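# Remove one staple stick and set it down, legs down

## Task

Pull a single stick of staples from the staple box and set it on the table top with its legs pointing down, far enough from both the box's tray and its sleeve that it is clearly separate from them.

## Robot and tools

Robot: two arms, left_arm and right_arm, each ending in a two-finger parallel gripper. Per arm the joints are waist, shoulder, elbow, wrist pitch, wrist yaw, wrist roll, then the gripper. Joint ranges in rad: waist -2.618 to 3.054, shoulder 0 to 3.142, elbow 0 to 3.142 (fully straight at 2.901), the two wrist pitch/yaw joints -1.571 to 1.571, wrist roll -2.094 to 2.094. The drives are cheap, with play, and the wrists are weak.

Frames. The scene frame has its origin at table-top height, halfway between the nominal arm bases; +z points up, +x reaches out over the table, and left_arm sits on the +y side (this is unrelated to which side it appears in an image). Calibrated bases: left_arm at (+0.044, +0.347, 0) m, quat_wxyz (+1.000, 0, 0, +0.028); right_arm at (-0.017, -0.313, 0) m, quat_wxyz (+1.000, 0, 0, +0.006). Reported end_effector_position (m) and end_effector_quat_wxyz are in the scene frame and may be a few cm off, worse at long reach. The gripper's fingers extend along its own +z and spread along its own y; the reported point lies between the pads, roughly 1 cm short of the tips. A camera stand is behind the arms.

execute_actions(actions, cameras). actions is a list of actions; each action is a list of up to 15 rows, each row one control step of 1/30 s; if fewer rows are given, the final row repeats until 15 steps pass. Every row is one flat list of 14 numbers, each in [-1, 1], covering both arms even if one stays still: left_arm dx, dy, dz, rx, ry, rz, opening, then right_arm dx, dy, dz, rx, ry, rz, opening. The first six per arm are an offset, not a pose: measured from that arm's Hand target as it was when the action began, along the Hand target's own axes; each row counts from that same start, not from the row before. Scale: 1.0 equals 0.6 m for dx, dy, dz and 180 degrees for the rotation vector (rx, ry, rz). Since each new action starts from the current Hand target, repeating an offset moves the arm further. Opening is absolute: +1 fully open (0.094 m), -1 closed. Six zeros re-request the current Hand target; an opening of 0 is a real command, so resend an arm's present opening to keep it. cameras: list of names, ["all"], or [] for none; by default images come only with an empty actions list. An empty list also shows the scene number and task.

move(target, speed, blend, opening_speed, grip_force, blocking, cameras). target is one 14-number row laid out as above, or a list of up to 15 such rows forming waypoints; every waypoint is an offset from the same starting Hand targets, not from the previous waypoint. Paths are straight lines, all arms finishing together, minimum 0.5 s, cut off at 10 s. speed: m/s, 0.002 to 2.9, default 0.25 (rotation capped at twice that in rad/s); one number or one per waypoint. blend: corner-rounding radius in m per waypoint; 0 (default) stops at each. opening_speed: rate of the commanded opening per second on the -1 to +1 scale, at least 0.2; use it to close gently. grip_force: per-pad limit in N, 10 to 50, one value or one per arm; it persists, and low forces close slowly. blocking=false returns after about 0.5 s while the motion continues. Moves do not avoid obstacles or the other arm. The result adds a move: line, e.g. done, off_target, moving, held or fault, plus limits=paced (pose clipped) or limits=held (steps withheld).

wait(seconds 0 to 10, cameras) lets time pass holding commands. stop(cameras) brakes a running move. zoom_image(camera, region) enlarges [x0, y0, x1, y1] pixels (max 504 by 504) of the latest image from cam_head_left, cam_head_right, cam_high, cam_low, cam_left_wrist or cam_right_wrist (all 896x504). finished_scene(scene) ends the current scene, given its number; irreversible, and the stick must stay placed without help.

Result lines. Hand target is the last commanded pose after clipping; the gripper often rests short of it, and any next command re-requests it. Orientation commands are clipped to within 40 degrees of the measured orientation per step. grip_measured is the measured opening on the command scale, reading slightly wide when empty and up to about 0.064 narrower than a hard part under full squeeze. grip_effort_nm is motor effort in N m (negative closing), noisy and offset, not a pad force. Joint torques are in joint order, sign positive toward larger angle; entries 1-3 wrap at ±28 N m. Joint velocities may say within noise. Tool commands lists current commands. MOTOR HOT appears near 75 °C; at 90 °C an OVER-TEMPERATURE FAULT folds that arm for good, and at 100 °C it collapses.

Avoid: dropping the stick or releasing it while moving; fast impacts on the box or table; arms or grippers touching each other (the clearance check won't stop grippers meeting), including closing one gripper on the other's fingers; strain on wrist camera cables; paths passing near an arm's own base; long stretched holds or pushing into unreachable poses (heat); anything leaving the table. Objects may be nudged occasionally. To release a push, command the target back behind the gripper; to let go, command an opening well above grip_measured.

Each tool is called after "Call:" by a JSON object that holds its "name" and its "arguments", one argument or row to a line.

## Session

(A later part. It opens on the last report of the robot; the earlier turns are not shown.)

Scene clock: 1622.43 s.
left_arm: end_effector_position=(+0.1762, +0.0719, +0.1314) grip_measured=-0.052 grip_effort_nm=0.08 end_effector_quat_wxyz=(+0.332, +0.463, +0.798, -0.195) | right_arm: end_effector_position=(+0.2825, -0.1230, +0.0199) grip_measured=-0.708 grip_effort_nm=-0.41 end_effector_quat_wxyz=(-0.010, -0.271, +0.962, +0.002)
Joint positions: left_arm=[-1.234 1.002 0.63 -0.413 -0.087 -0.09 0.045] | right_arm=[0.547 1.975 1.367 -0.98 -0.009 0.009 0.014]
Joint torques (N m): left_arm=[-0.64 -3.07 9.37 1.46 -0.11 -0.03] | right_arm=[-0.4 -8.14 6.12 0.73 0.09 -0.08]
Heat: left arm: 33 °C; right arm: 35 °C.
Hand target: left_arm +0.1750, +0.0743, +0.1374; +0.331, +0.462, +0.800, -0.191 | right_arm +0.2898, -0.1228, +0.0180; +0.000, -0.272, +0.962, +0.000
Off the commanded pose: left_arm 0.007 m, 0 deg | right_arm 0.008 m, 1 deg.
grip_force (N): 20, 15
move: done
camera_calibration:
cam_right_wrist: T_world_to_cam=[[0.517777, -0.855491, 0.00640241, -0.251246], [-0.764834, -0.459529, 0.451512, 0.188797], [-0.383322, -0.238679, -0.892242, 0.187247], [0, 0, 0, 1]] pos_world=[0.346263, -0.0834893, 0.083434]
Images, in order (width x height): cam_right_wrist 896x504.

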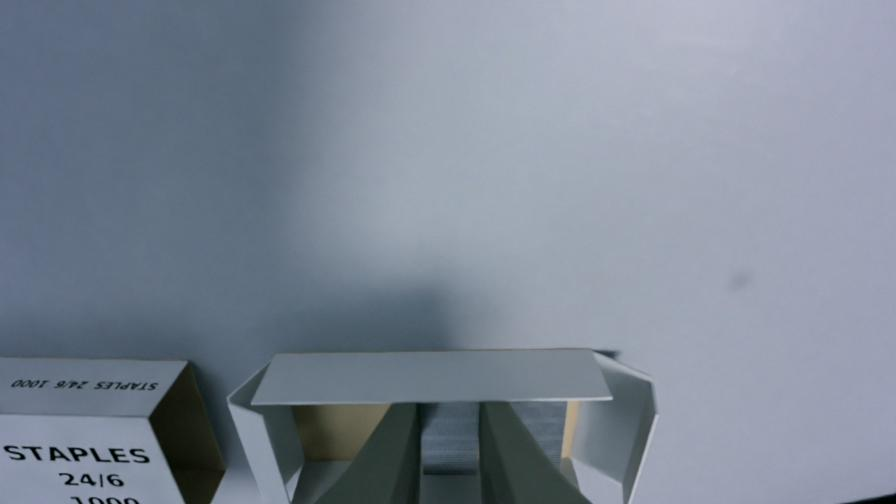

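Call:
{"name": "move", "arguments": {
  "target": [
    [0,0,0,0,0,0,-0.05, 0.004,0,-0.035,0,0,0,-0.85],
    [0,0,0,0,0,0,-0.05, 0.004,0,-0.105,0,0,0,-0.85]
  ],
  "speed": 0.04,
  "blend": 0.005,
  "cameras": ["cam_right_wrist","cam_low"]
}}

Call:
{"name": "zoom_image", "arguments": {
  "camera": "cam_low",
  "region": [390, 170, 570, 290]
}}

Scene clock: 1629.37 s.
left_arm: end_effector_position=(+0.1762, +0.0719, +0.1314) grip_measured=-0.052 grip_effort_nm=0.08 end_effector_quat_wxyz=(+0.332, +0.463, +0.798, -0.195) | right_arm: end_effector_position=(+0.2796, -0.1248, +0.0617) grip_measured=-0.708 grip_effort_nm=-0.41 end_effector_quat_wxyz=(-0.026, -0.271, +0.962, -0.003)
Joint positions: left_arm=[-1.234 1.002 0.63 -0.413 -0.087 -0.09 0.045] | right_arm=[0.547 1.949 1.501 -1.175 -0.009 0.009 0.014]
Joint torques (N m): left_arm=[-0.66 -3.17 9.35 1.43 -0.13 -0.05] | right_arm=[-0.46 -12.05 8.23 0.28 0.09 -0.08]
Heat: left arm: 33 °C; right arm: 35 °C.
Hand target: left_arm +0.1750, +0.0743, +0.1374; +0.331, +0.462, +0.800, -0.191 | right_arm +0.2877, -0.1240, +0.0809; +0.000, -0.272, +0.962, +0.000
Off the commanded pose: left_arm 0.007 m, 0 deg | right_arm 0.021 m, 3 deg.
grip_force (N): 20, 15
move: off_target (right_arm)
camera_calibration:
cam_right_wrist: T_world_to_cam=[[0.518023, -0.855339, 0.00689343, -0.251657], [-0.751235, -0.451091, 0.481832, 0.162286], [-0.40902, -0.254779, -0.876236, 0.22716], [0, 0, 0, 1]] pos_world=[0.345193, -0.0841709, 0.122586]
Images, in order (width x height): cam_low 896x504, cam_right_wrist 896x504.

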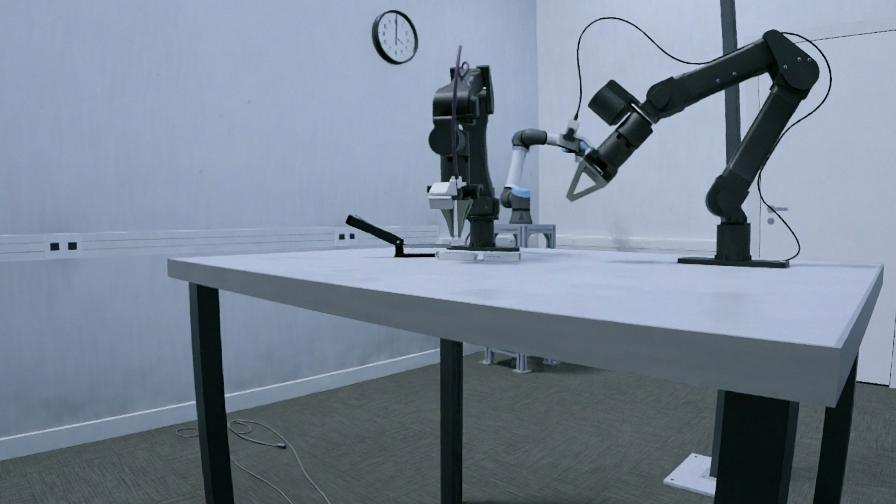

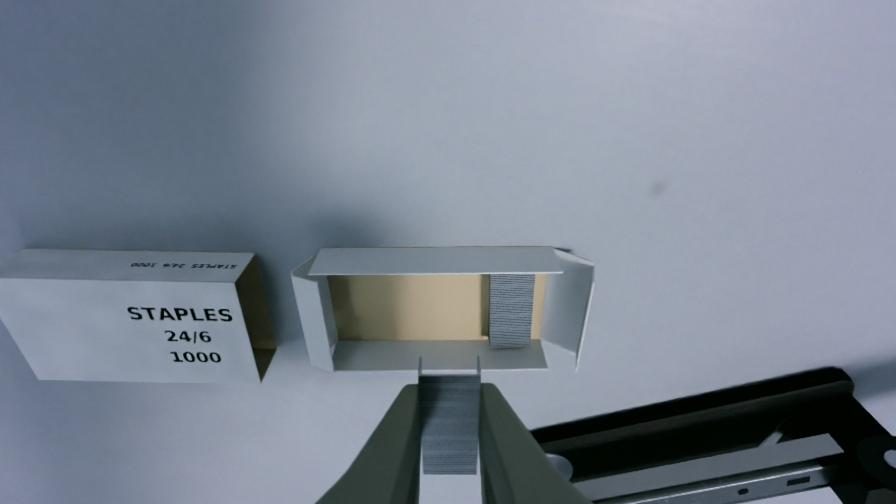

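Scaled by 2.800 from the camera's 896x504 image, which has a finer 1280x720 frame.

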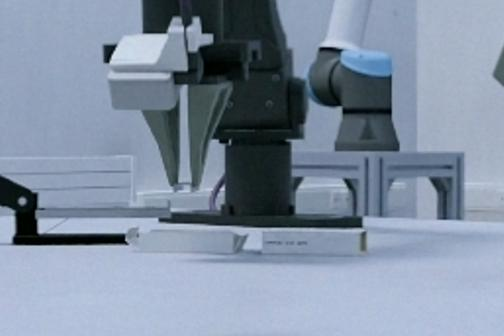

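Call:
{"name": "move", "arguments": {
  "target": [0,0,0,0,0,0,-0.05, -0.235,0,0,0,0,0,-0.85],
  "speed": 0.12,
  "cameras": ["cam_right_wrist"]
}}

Scene clock: 1638.90 s.
left_arm: end_effector_position=(+0.1762, +0.0719, +0.1314) grip_measured=-0.052 grip_effort_nm=0.08 end_effector_quat_wxyz=(+0.332, +0.463, +0.798, -0.195) | right_arm: end_effector_position=(+0.4040, -0.0472, +0.0773) grip_measured=-0.708 grip_effort_nm=-0.41 end_effector_quat_wxyz=(+0.021, -0.272, +0.962, +0.011)
Joint positions: left_arm=[-1.234 1.002 0.63 -0.413 -0.087 -0.09 0.045] | right_arm=[0.547 2.578 2.611 -1.557 -0.009 0.008 0.014]
Joint torques (N m): left_arm=[-0.46 -3.06 9.28 1.45 -0.09 -0.07] | right_arm=[-0.53 -12.45 8.35 0.42 0.09 -0.08]
Heat: left arm: 34 °C; right arm: 36 °C.
Hand target: left_arm +0.1750, +0.0743, +0.1374; +0.331, +0.462, +0.800, -0.191 | right_arm +0.4079, -0.0502, +0.0810; +0.000, -0.272, +0.962, +0.000
Off the commanded pose: left_arm 0.007 m, 0 deg | right_arm 0.006 m, 3 deg.
joint sent to its limit (right arm) — joint 4 (wrist pitch), lower limit. The joint targets are off in orientation, not in position.
grip_force (N): 20, 15
move: off_target (right_arm)
camera_calibration:
cam_right_wrist: T_world_to_cam=[[0.51813, -0.855284, 0.00553431, -0.249623], [-0.7877, -0.474647, 0.392733, 0.303681], [-0.333272, -0.207846, -0.919636, 0.286423], [0, 0, 0, 1]] pos_world=[0.464003, -0.00982567, 0.145521]
Images, in order (width x height): cam_right_wrist 896x504.

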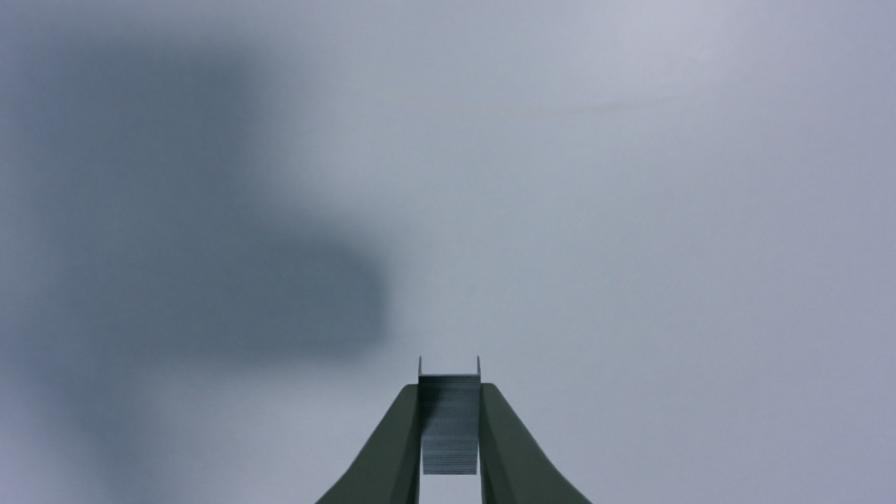

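Call:
{"name": "move", "arguments": {
  "target": [0,0,0,0,0,0,-0.05, 0,0,0.085,0,0,0,-0.85],
  "speed": 0.1,
  "cameras": ["cam_right_wrist"]
}}

Scene clock: 1644.47 s.
left_arm: end_effector_position=(+0.1762, +0.0719, +0.1314) grip_measured=-0.052 grip_effort_nm=0.08 end_effector_quat_wxyz=(+0.332, +0.463, +0.798, -0.195) | right_arm: end_effector_position=(+0.4015, -0.0487, +0.0316) grip_measured=-0.708 grip_effort_nm=-0.40 end_effector_quat_wxyz=(-0.009, -0.272, +0.962, +0.002)
Joint positions: left_arm=[-1.234 1.002 0.63 -0.413 -0.087 -0.09 0.045] | right_arm=[0.547 2.618 2.504 -1.473 -0.009 0.008 0.014]
Joint torques (N m): left_arm=[-0.54 -3.15 9.37 1.49 -0.1 -0.1] | right_arm=[-0.54 -13.08 6.05 0.68 0.1 -0.08]
Heat: left arm: 34 °C; right arm: 36 °C.
Hand target: left_arm +0.1750, +0.0743, +0.1374; +0.331, +0.462, +0.800, -0.191 | right_arm +0.4079, -0.0502, +0.0300; +0.000, -0.272, +0.962, +0.000
Off the commanded pose: left_arm 0.007 m, 0 deg | right_arm 0.007 m, 1 deg.
grip_force (N): 20, 15
move: done
camera_calibration:
cam_right_wrist: T_world_to_cam=[[0.518468, -0.855073, 0.00639864, -0.249587], [-0.76522, -0.460621, 0.449742, 0.308764], [-0.381614, -0.238073, -0.893136, 0.260435], [0, 0, 0, 1]] pos_world=[0.465061, -0.00918968, 0.0953367]
Images, in order (width x height): cam_right_wrist 896x504.

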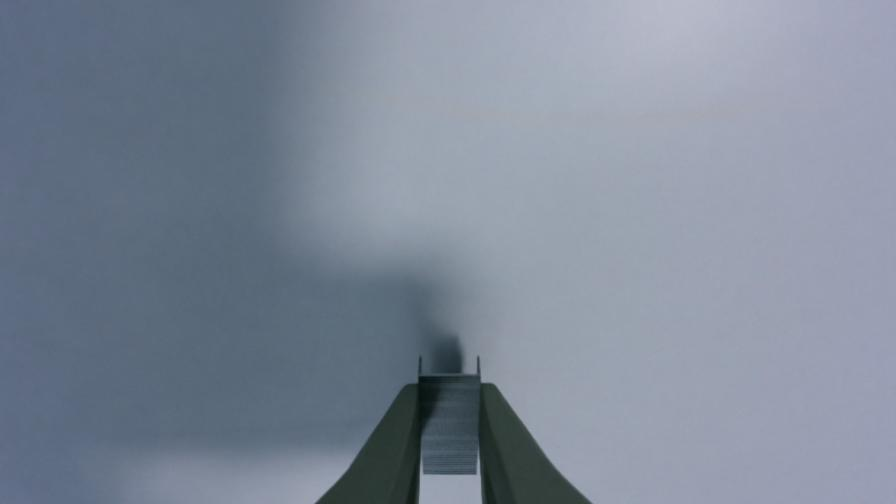

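Call:
{"name": "move", "arguments": {
  "target": [0,0,0,0,0,0,-0.05, 0,0,0.0205,0,0,0,-0.85],
  "speed": 0.03,
  "cameras": ["cam_right_wrist"]
}}

Call:
{"name": "zoom_image", "arguments": {
  "camera": "cam_right_wrist",
  "region": [360, 330, 560, 480]
}}

Scene clock: 1650.80 s.
left_arm: end_effector_position=(+0.1762, +0.0719, +0.1314) grip_measured=-0.052 grip_effort_nm=0.08 end_effector_quat_wxyz=(+0.332, +0.463, +0.798, -0.195) | right_arm: end_effector_position=(+0.4002, -0.0495, +0.0224) grip_measured=-0.708 grip_effort_nm=-0.40 end_effector_quat_wxyz=(-0.013, -0.272, +0.962, +0.001)
Joint positions: left_arm=[-1.234 1.002 0.63 -0.413 -0.087 -0.09 0.045] | right_arm=[0.547 2.617 2.464 -1.443 -0.009 0.008 0.014]
Joint torques (N m): left_arm=[-0.72 -3.06 9.24 1.45 -0.11 -0.08] | right_arm=[-0.5 -13.6 4.11 0.95 0.08 -0.07]
Heat: left arm: 34 °C; right arm: 36 °C.
Hand target: left_arm +0.1750, +0.0743, +0.1374; +0.331, +0.462, +0.800, -0.191 | right_arm +0.4079, -0.0502, +0.0177; +0.000, -0.272, +0.962, +0.000
Off the commanded pose: left_arm 0.007 m, 0 deg | right_arm 0.009 m, 2 deg.
grip_force (N): 20, 15
move: done
camera_calibration:
cam_right_wrist: T_world_to_cam=[[0.518526, -0.855037, 0.00644731, -0.249566], [-0.761646, -0.458437, 0.457963, 0.310094], [-0.38862, -0.242376, -0.888948, 0.253925], [0, 0, 0, 1]] pos_world=[0.464269, -0.0096847, 0.085324]
Images, in order (width x height): cam_right_wrist 896x504.

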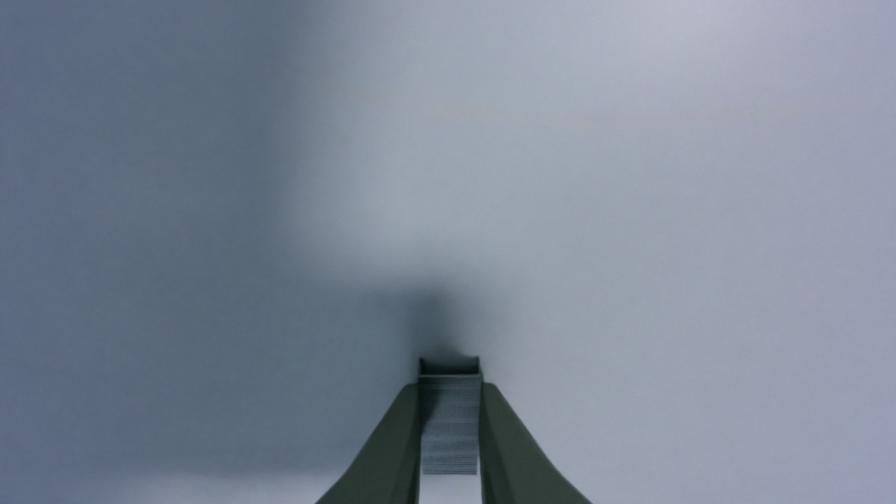

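Scaled by 2.520 from the camera's 896x504 image, which has a finer 1280x720 frame.

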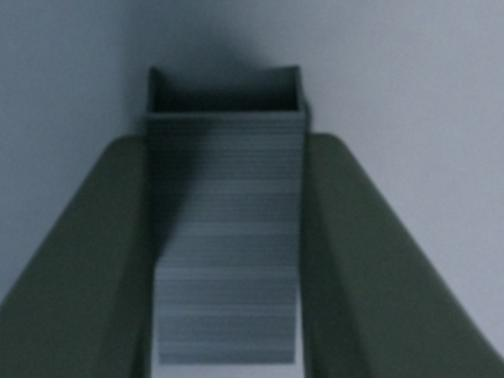

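Call:
{"name": "move", "arguments": {
  "target": [0,0,0,0,0,0,-0.05, 0,0,0.0055,0,0,0,-0.85],
  "speed": 0.02,
  "cameras": ["cam_right_wrist"]
}}

Call:
{"name": "zoom_image", "arguments": {
  "camera": "cam_right_wrist",
  "region": [360, 330, 560, 480]
}}

Scene clock: 1655.73 s.
left_arm: end_effector_position=(+0.1762, +0.0719, +0.1314) grip_measured=-0.052 grip_effort_nm=0.08 end_effector_quat_wxyz=(+0.332, +0.463, +0.798, -0.195) | right_arm: end_effector_position=(+0.4002, -0.0495, +0.0221) grip_measured=-0.708 grip_effort_nm=-0.40 end_effector_quat_wxyz=(-0.012, -0.272, +0.962, +0.001)
Joint positions: left_arm=[-1.234 1.002 0.63 -0.413 -0.087 -0.09 0.045] | right_arm=[0.547 2.609 2.448 -1.432 -0.009 0.008 0.014]
Joint torques (N m): left_arm=[-0.49 -3.06 9.39 1.43 -0.1 -0.08] | right_arm=[-0.53 -13.01 3.95 0.99 0.1 -0.09]
Heat: left arm: 34 °C; right arm: 37 °C.
Hand target: left_arm +0.1750, +0.0743, +0.1374; +0.331, +0.462, +0.800, -0.191 | right_arm +0.4079, -0.0502, +0.0143; +0.000, -0.272, +0.962, +0.000
Off the commanded pose: left_arm 0.007 m, 0 deg | right_arm 0.011 m, 1 deg.
grip_force (N): 20, 15
move: off_target (right_arm)
camera_calibration:
cam_right_wrist: T_world_to_cam=[[0.518468, -0.855073, 0.00644872, -0.249573], [-0.763013, -0.459217, 0.454896, 0.310855], [-0.386008, -0.24077, -0.890521, 0.252803], [0, 0, 0, 1]] pos_world=[0.464166, -0.00978658, 0.0853288]
Images, in order (width x height): cam_right_wrist 896x504.

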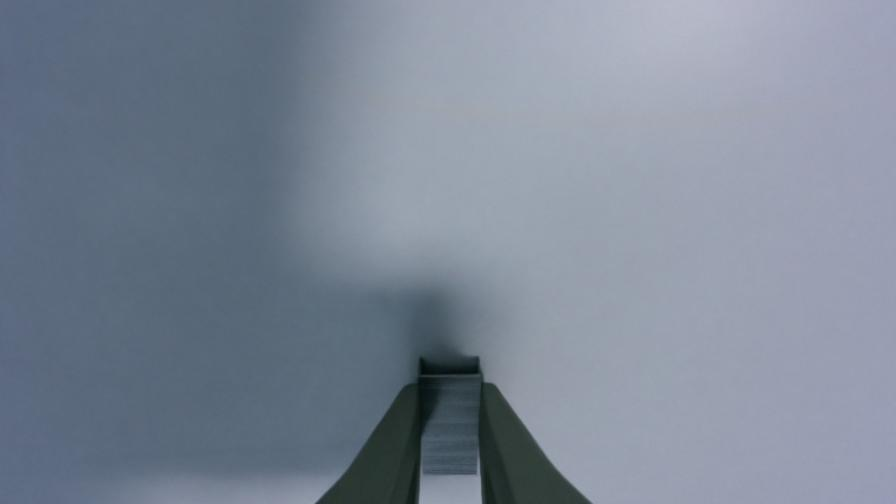

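Scaled by 2.520 from the camera's 896x504 image, which has a finer 1280x720 frame.

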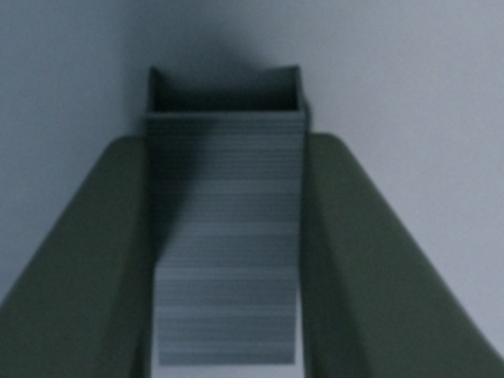

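Call:
{"name": "wait", "arguments": {
  "seconds": 0.1,
  "cameras": ["cam_low", "cam_high"]
}}

Call:
{"name": "zoom_image", "arguments": {
  "camera": "cam_low",
  "region": [400, 220, 480, 280]
}}

Call:
{"name": "zoom_image", "arguments": {
  "camera": "cam_high",
  "region": [360, 190, 600, 360]
}}

Scene clock: 1659.80 s.
left_arm: end_effector_position=(+0.1762, +0.0719, +0.1314) grip_measured=-0.052 grip_effort_nm=0.08 end_effector_quat_wxyz=(+0.332, +0.463, +0.798, -0.195) | right_arm: end_effector_position=(+0.4002, -0.0495, +0.0221) grip_measured=-0.708 grip_effort_nm=-0.40 end_effector_quat_wxyz=(-0.012, -0.272, +0.962, +0.001)
Joint positions: left_arm=[-1.234 1.002 0.63 -0.413 -0.087 -0.09 0.045] | right_arm=[0.547 2.609 2.448 -1.432 -0.009 0.008 0.014]
Joint torques (N m): left_arm=[-0.58 -3.11 9.24 1.46 -0.13 -0.08] | right_arm=[-0.49 -13.04 4.03 1 0.08 -0.09]
Heat: left arm: 34 °C; right arm: 38 °C.
Hand target: left_arm +0.1750, +0.0743, +0.1374; +0.331, +0.462, +0.800, -0.191 | right_arm +0.4079, -0.0502, +0.0143; +0.000, -0.272, +0.962, +0.000
Tool commands: left_gripper/opening=-0.05 right_gripper/opening=-0.85
Off the commanded pose: left_arm 0.007 m, 0 deg | right_arm 0.011 m, 1 deg.
grip_force (N): 20, 15
wait: 0.10 s; at rest from the start
Images, in order (width x height): cam_high 896x504, cam_low 896x504.

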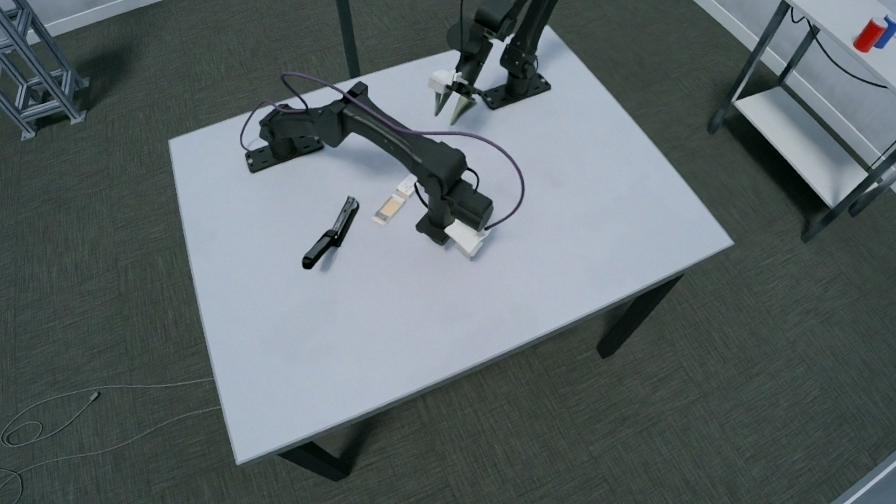

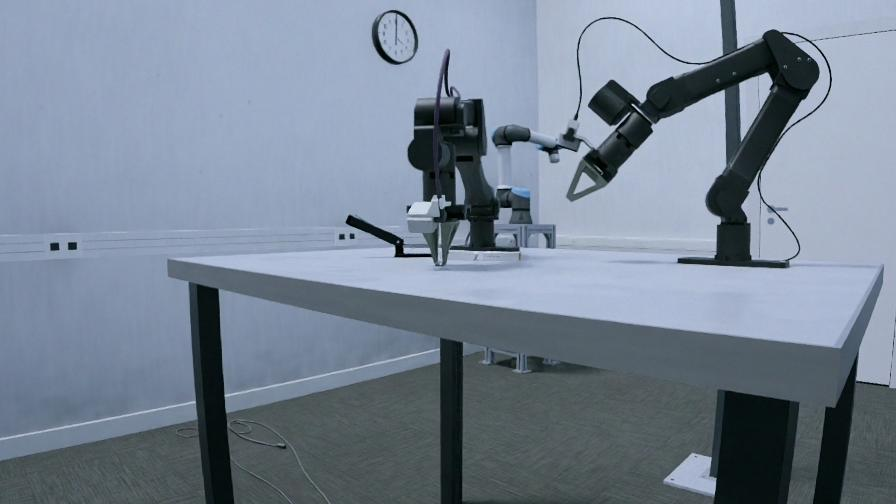

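Scaled by 6.300 from the camera's 896x504 image, which has a finer 1280x720 frame.

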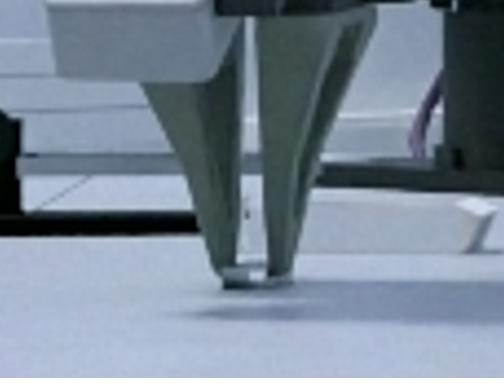

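Scaled by 2.100 from the camera's 896x504 image, which has a finer 1280x720 frame.

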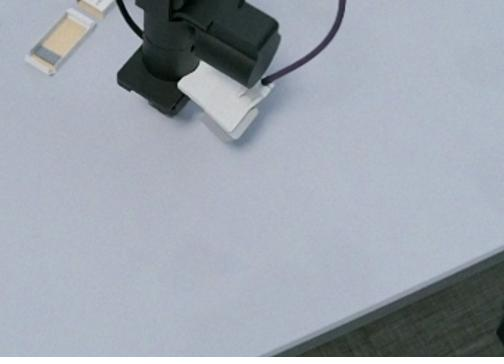

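Call:
{"name": "move", "arguments": {
  "target": [0,0,0,0,0,0,-0.05, 0,0,0.006,0,0,0,-0.85],
  "speed": 0.02,
  "cameras": ["cam_low"]
}}

Call:
{"name": "zoom_image", "arguments": {
  "camera": "cam_low",
  "region": [400, 220, 480, 280]
}}

Scene clock: 1664.43 s.
left_arm: end_effector_position=(+0.1762, +0.0719, +0.1314) grip_measured=-0.052 grip_effort_nm=0.08 end_effector_quat_wxyz=(+0.332, +0.463, +0.798, -0.195) | right_arm: end_effector_position=(+0.4002, -0.0495, +0.0220) grip_measured=-0.708 grip_effort_nm=-0.40 end_effector_quat_wxyz=(-0.010, -0.272, +0.962, +0.002)
Joint positions: left_arm=[-1.234 1.002 0.63 -0.413 -0.087 -0.09 0.045] | right_arm=[0.547 2.601 2.432 -1.42 -0.009 0.008 0.014]
Joint torques (N m): left_arm=[-0.55 -3 9.46 1.44 -0.11 -0.05] | right_arm=[-0.51 -12.55 3.79 1.05 0.09 -0.08]
Heat: left arm: 34 °C; right arm: 39 °C.
Hand target: left_arm +0.1750, +0.0743, +0.1374; +0.331, +0.462, +0.800, -0.191 | right_arm +0.4079, -0.0502, +0.0107; +0.000, -0.272, +0.962, +0.000
Off the commanded pose: left_arm 0.007 m, 0 deg | right_arm 0.014 m, 1 deg.
grip_force (N): 20, 15
move: off_target (right_arm)
Images, in order (width x height): cam_low 896x504.

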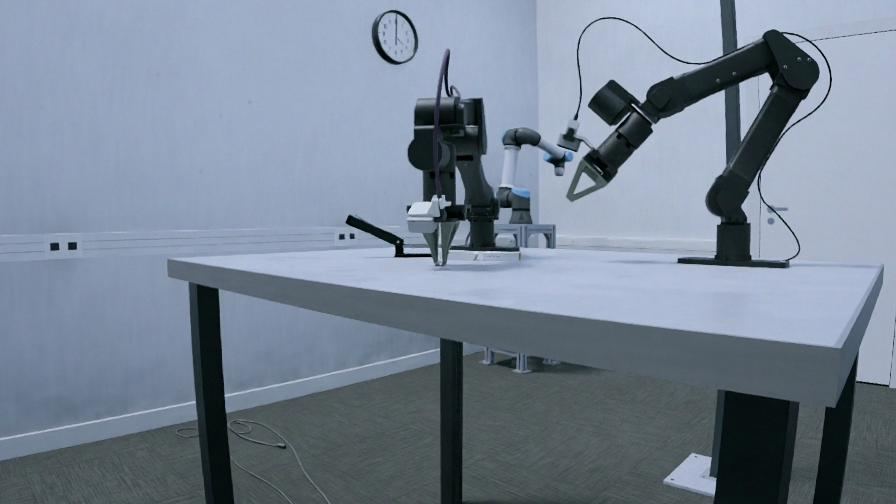

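Scaled by 6.300 from the camera's 896x504 image, which has a finer 1280x720 frame.

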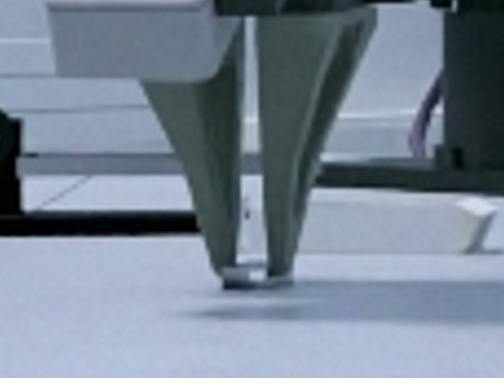

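Call:
{"name": "move", "arguments": {
  "target": [
    [0,0,0,0,0,0,-0.05, 0,0,-0.0095,0,0,0,-0.85],
    [0,0,0,0,0,0,-0.05, 0,0,-0.0095,0,0,0,-0.45]
  ],
  "speed": 0.02,
  "opening_speed": 0.3,
  "cameras": ["cam_right_wrist","cam_low"]
}}

Call:
{"name": "zoom_image", "arguments": {
  "camera": "cam_right_wrist",
  "region": [360, 330, 560, 480]
}}

Call:
{"name": "zoom_image", "arguments": {
  "camera": "cam_low",
  "region": [400, 220, 480, 280]
}}

Scene clock: 1680.57 s.
left_arm: end_effector_position=(+0.1762, +0.0719, +0.1314) grip_measured=-0.052 grip_effort_nm=0.08 end_effector_quat_wxyz=(+0.332, +0.463, +0.798, -0.195) | right_arm: end_effector_position=(+0.4023, -0.0483, +0.0203) grip_measured=-0.453 grip_effort_nm=0.13 end_effector_quat_wxyz=(-0.006, -0.272, +0.962, +0.003)
Joint positions: left_arm=[-1.234 1.002 0.63 -0.413 -0.087 -0.09 0.045] | right_arm=[0.547 2.604 2.432 -1.409 -0.008 0.008 0.026]
Joint torques (N m): left_arm=[-0.57 -3.1 9.29 1.46 -0.13 -0.07] | right_arm=[-0.5 -12.79 5.87 0.69 0.08 -0.07]
Heat: left arm: 34 °C; right arm: 39 °C.
Hand target: left_arm +0.1750, +0.0743, +0.1374; +0.331, +0.462, +0.800, -0.191 | right_arm +0.4079, -0.0502, +0.0165; +0.000, -0.272, +0.962, +0.000
Off the commanded pose: left_arm 0.007 m, 0 deg | right_arm 0.007 m, 1 deg.
grip_force (N): 20, 15
move: done
camera_calibration:
cam_right_wrist: T_world_to_cam=[[0.518456, -0.855078, 0.00670115, -0.249539], [-0.767465, -0.461849, 0.444627, 0.315689], [-0.377096, -0.235662, -0.895691, 0.24901], [0, 0, 0, 1]] pos_world=[0.465555, -0.00889248, 0.0843443]
Images, in order (width x height): cam_low 896x504, cam_right_wrist 896x504.

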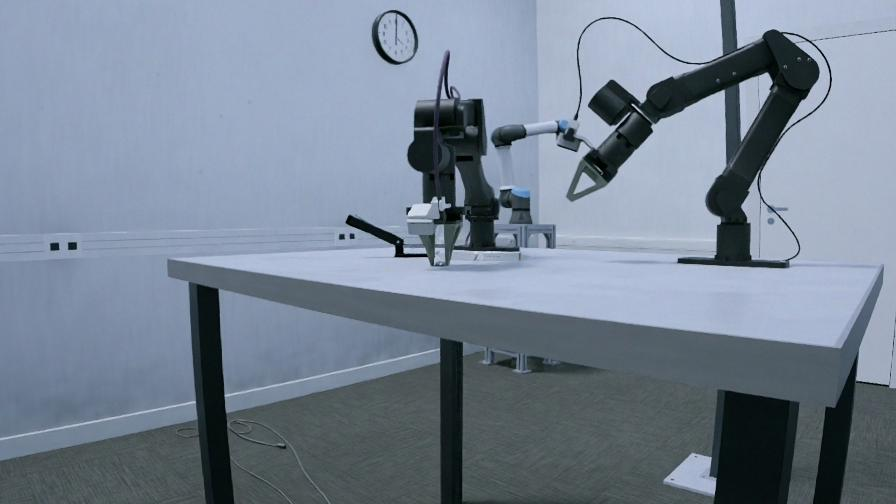

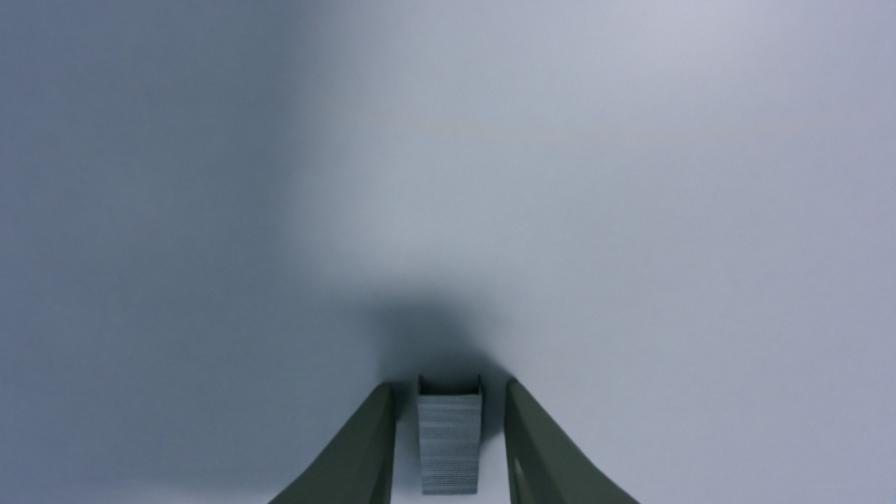

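Scaled by 2.520 from the camera's 896x504 image, which has a finer 1280x720 frame.

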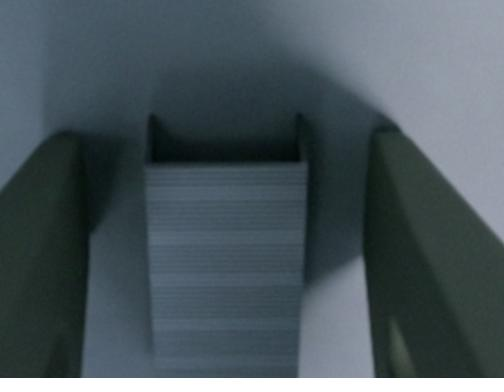

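Scaled by 6.300 from the camera's 896x504 image, which has a finer 1280x720 frame.

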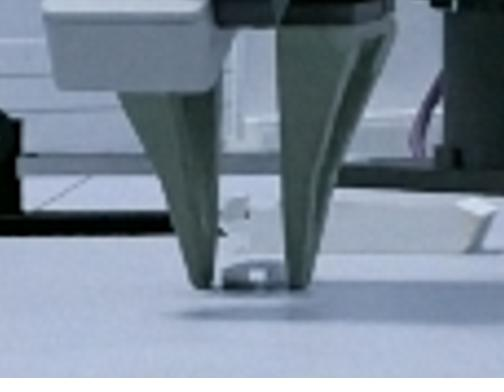

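Call:
{"name": "move", "arguments": {
  "target": [
    [0,0,0,0,0,0,-0.05, 0.004,0,-0.05,0,0,0,-0.45],
    [0,0,0,0,0,0,-0.05, 0.03,0,-0.16,0,0,0,-0.45]
  ],
  "speed": [0.04, 0.1],
  "blend": 0.01,
  "cameras": ["cam_right_wrist","cam_high","cam_low","cam_head_left","cam_head_right"]
}}

Call:
{"name": "zoom_image", "arguments": {
  "camera": "cam_low",
  "region": [400, 220, 480, 280]
}}

Scene clock: 1687.97 s.
left_arm: end_effector_position=(+0.1762, +0.0719, +0.1314) grip_measured=-0.052 grip_effort_nm=0.08 end_effector_quat_wxyz=(+0.332, +0.463, +0.798, -0.195) | right_arm: end_effector_position=(+0.3927, -0.0543, +0.0950) grip_measured=-0.453 grip_effort_nm=0.13 end_effector_quat_wxyz=(+0.020, -0.272, +0.962, +0.010)
Joint positions: left_arm=[-1.234 1.002 0.63 -0.413 -0.087 -0.09 0.045] | right_arm=[0.547 2.494 2.525 -1.558 -0.008 0.008 0.026]
Joint torques (N m): left_arm=[-0.51 -3.08 9.2 1.47 -0.12 -0.07] | right_arm=[-0.5 -16.02 5.63 0.44 0.08 -0.07]
Heat: left arm: 34 °C; right arm: 41 °C.
Hand target: left_arm +0.1750, +0.0743, +0.1374; +0.331, +0.462, +0.800, -0.191 | right_arm +0.3926, -0.0596, +0.1124; +0.000, -0.272, +0.962, +0.000
Off the commanded pose: left_arm 0.007 m, 0 deg | right_arm 0.018 m, 3 deg.
joint sent to its limit (right arm) — joint 4 (wrist pitch), lower limit. The joint targets are off in orientation, not in position.
grip_force (N): 20, 15
move: off_target (right_arm)
camera_calibration:
cam_right_wrist: T_world_to_cam=[[0.518129, -0.855281, 0.00599497, -0.25003], [-0.786646, -0.473775, 0.395885, 0.283771], [-0.335753, -0.209835, -0.918281, 0.298229], [0, 0, 0, 1]] pos_world=[0.452906, -0.0168233, 0.163016]
Images, in order (width x height): cam_head_left 896x504, cam_head_right 896x504, cam_high 896x504, cam_low 896x504, cam_right_wrist 896x504.

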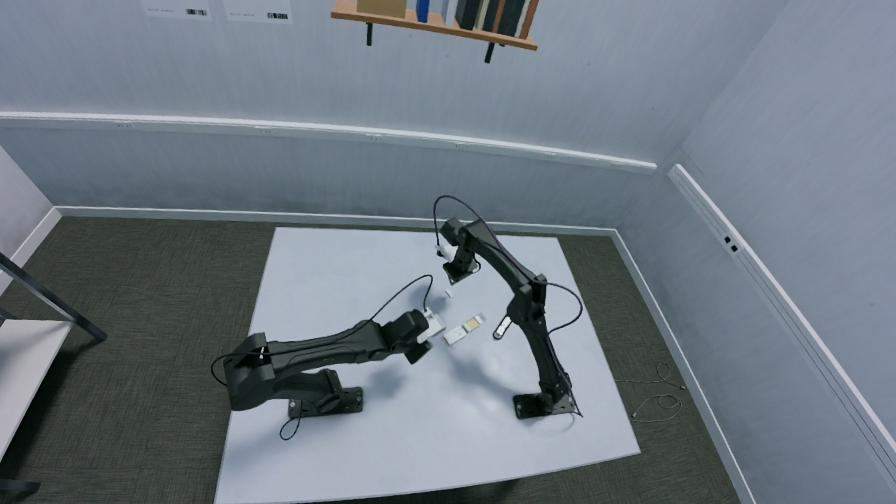

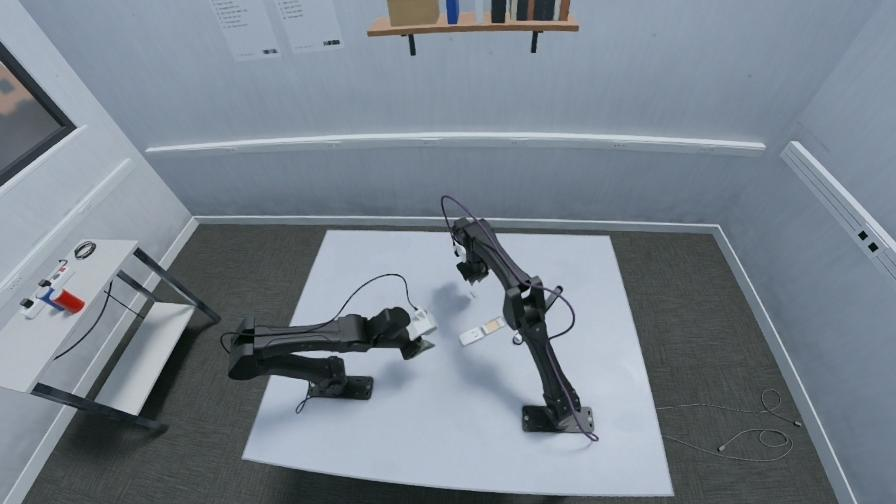

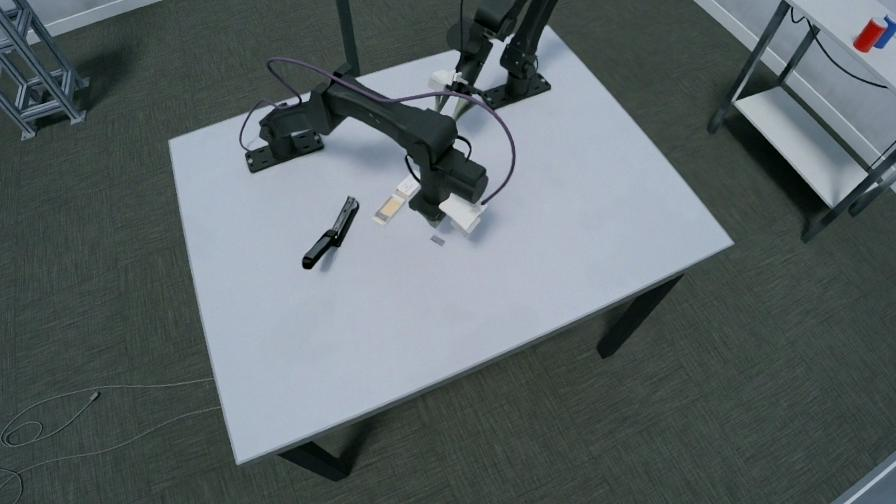

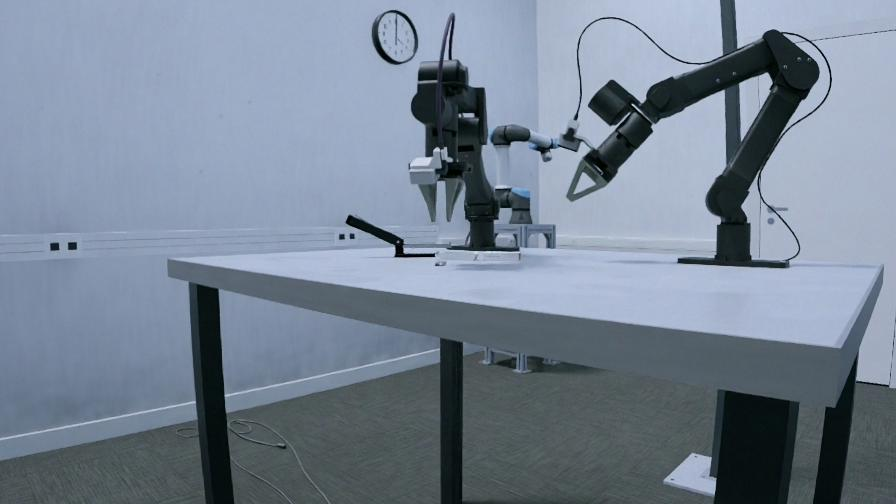

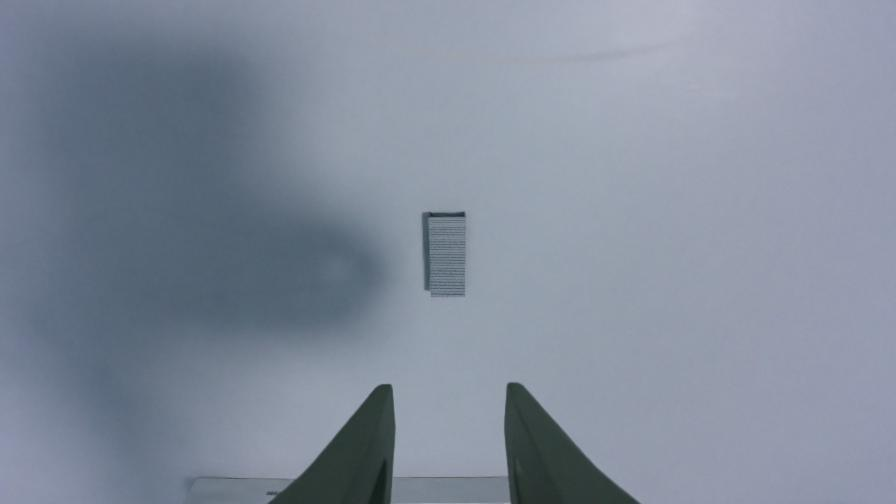

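Scaled by 6.300 from the camera's 896x504 image, which has a finer 1280x720 frame.

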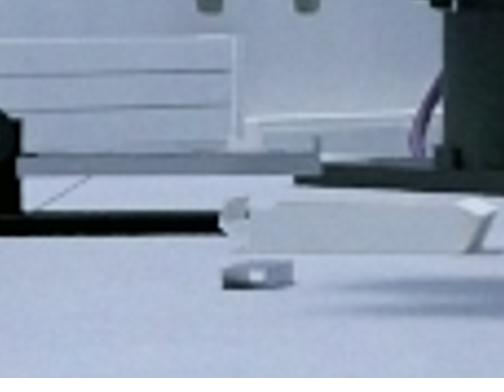

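Call:
{"name": "finished_scene", "arguments": {
  "scene": 2
}}

The scene is finished: the task was done.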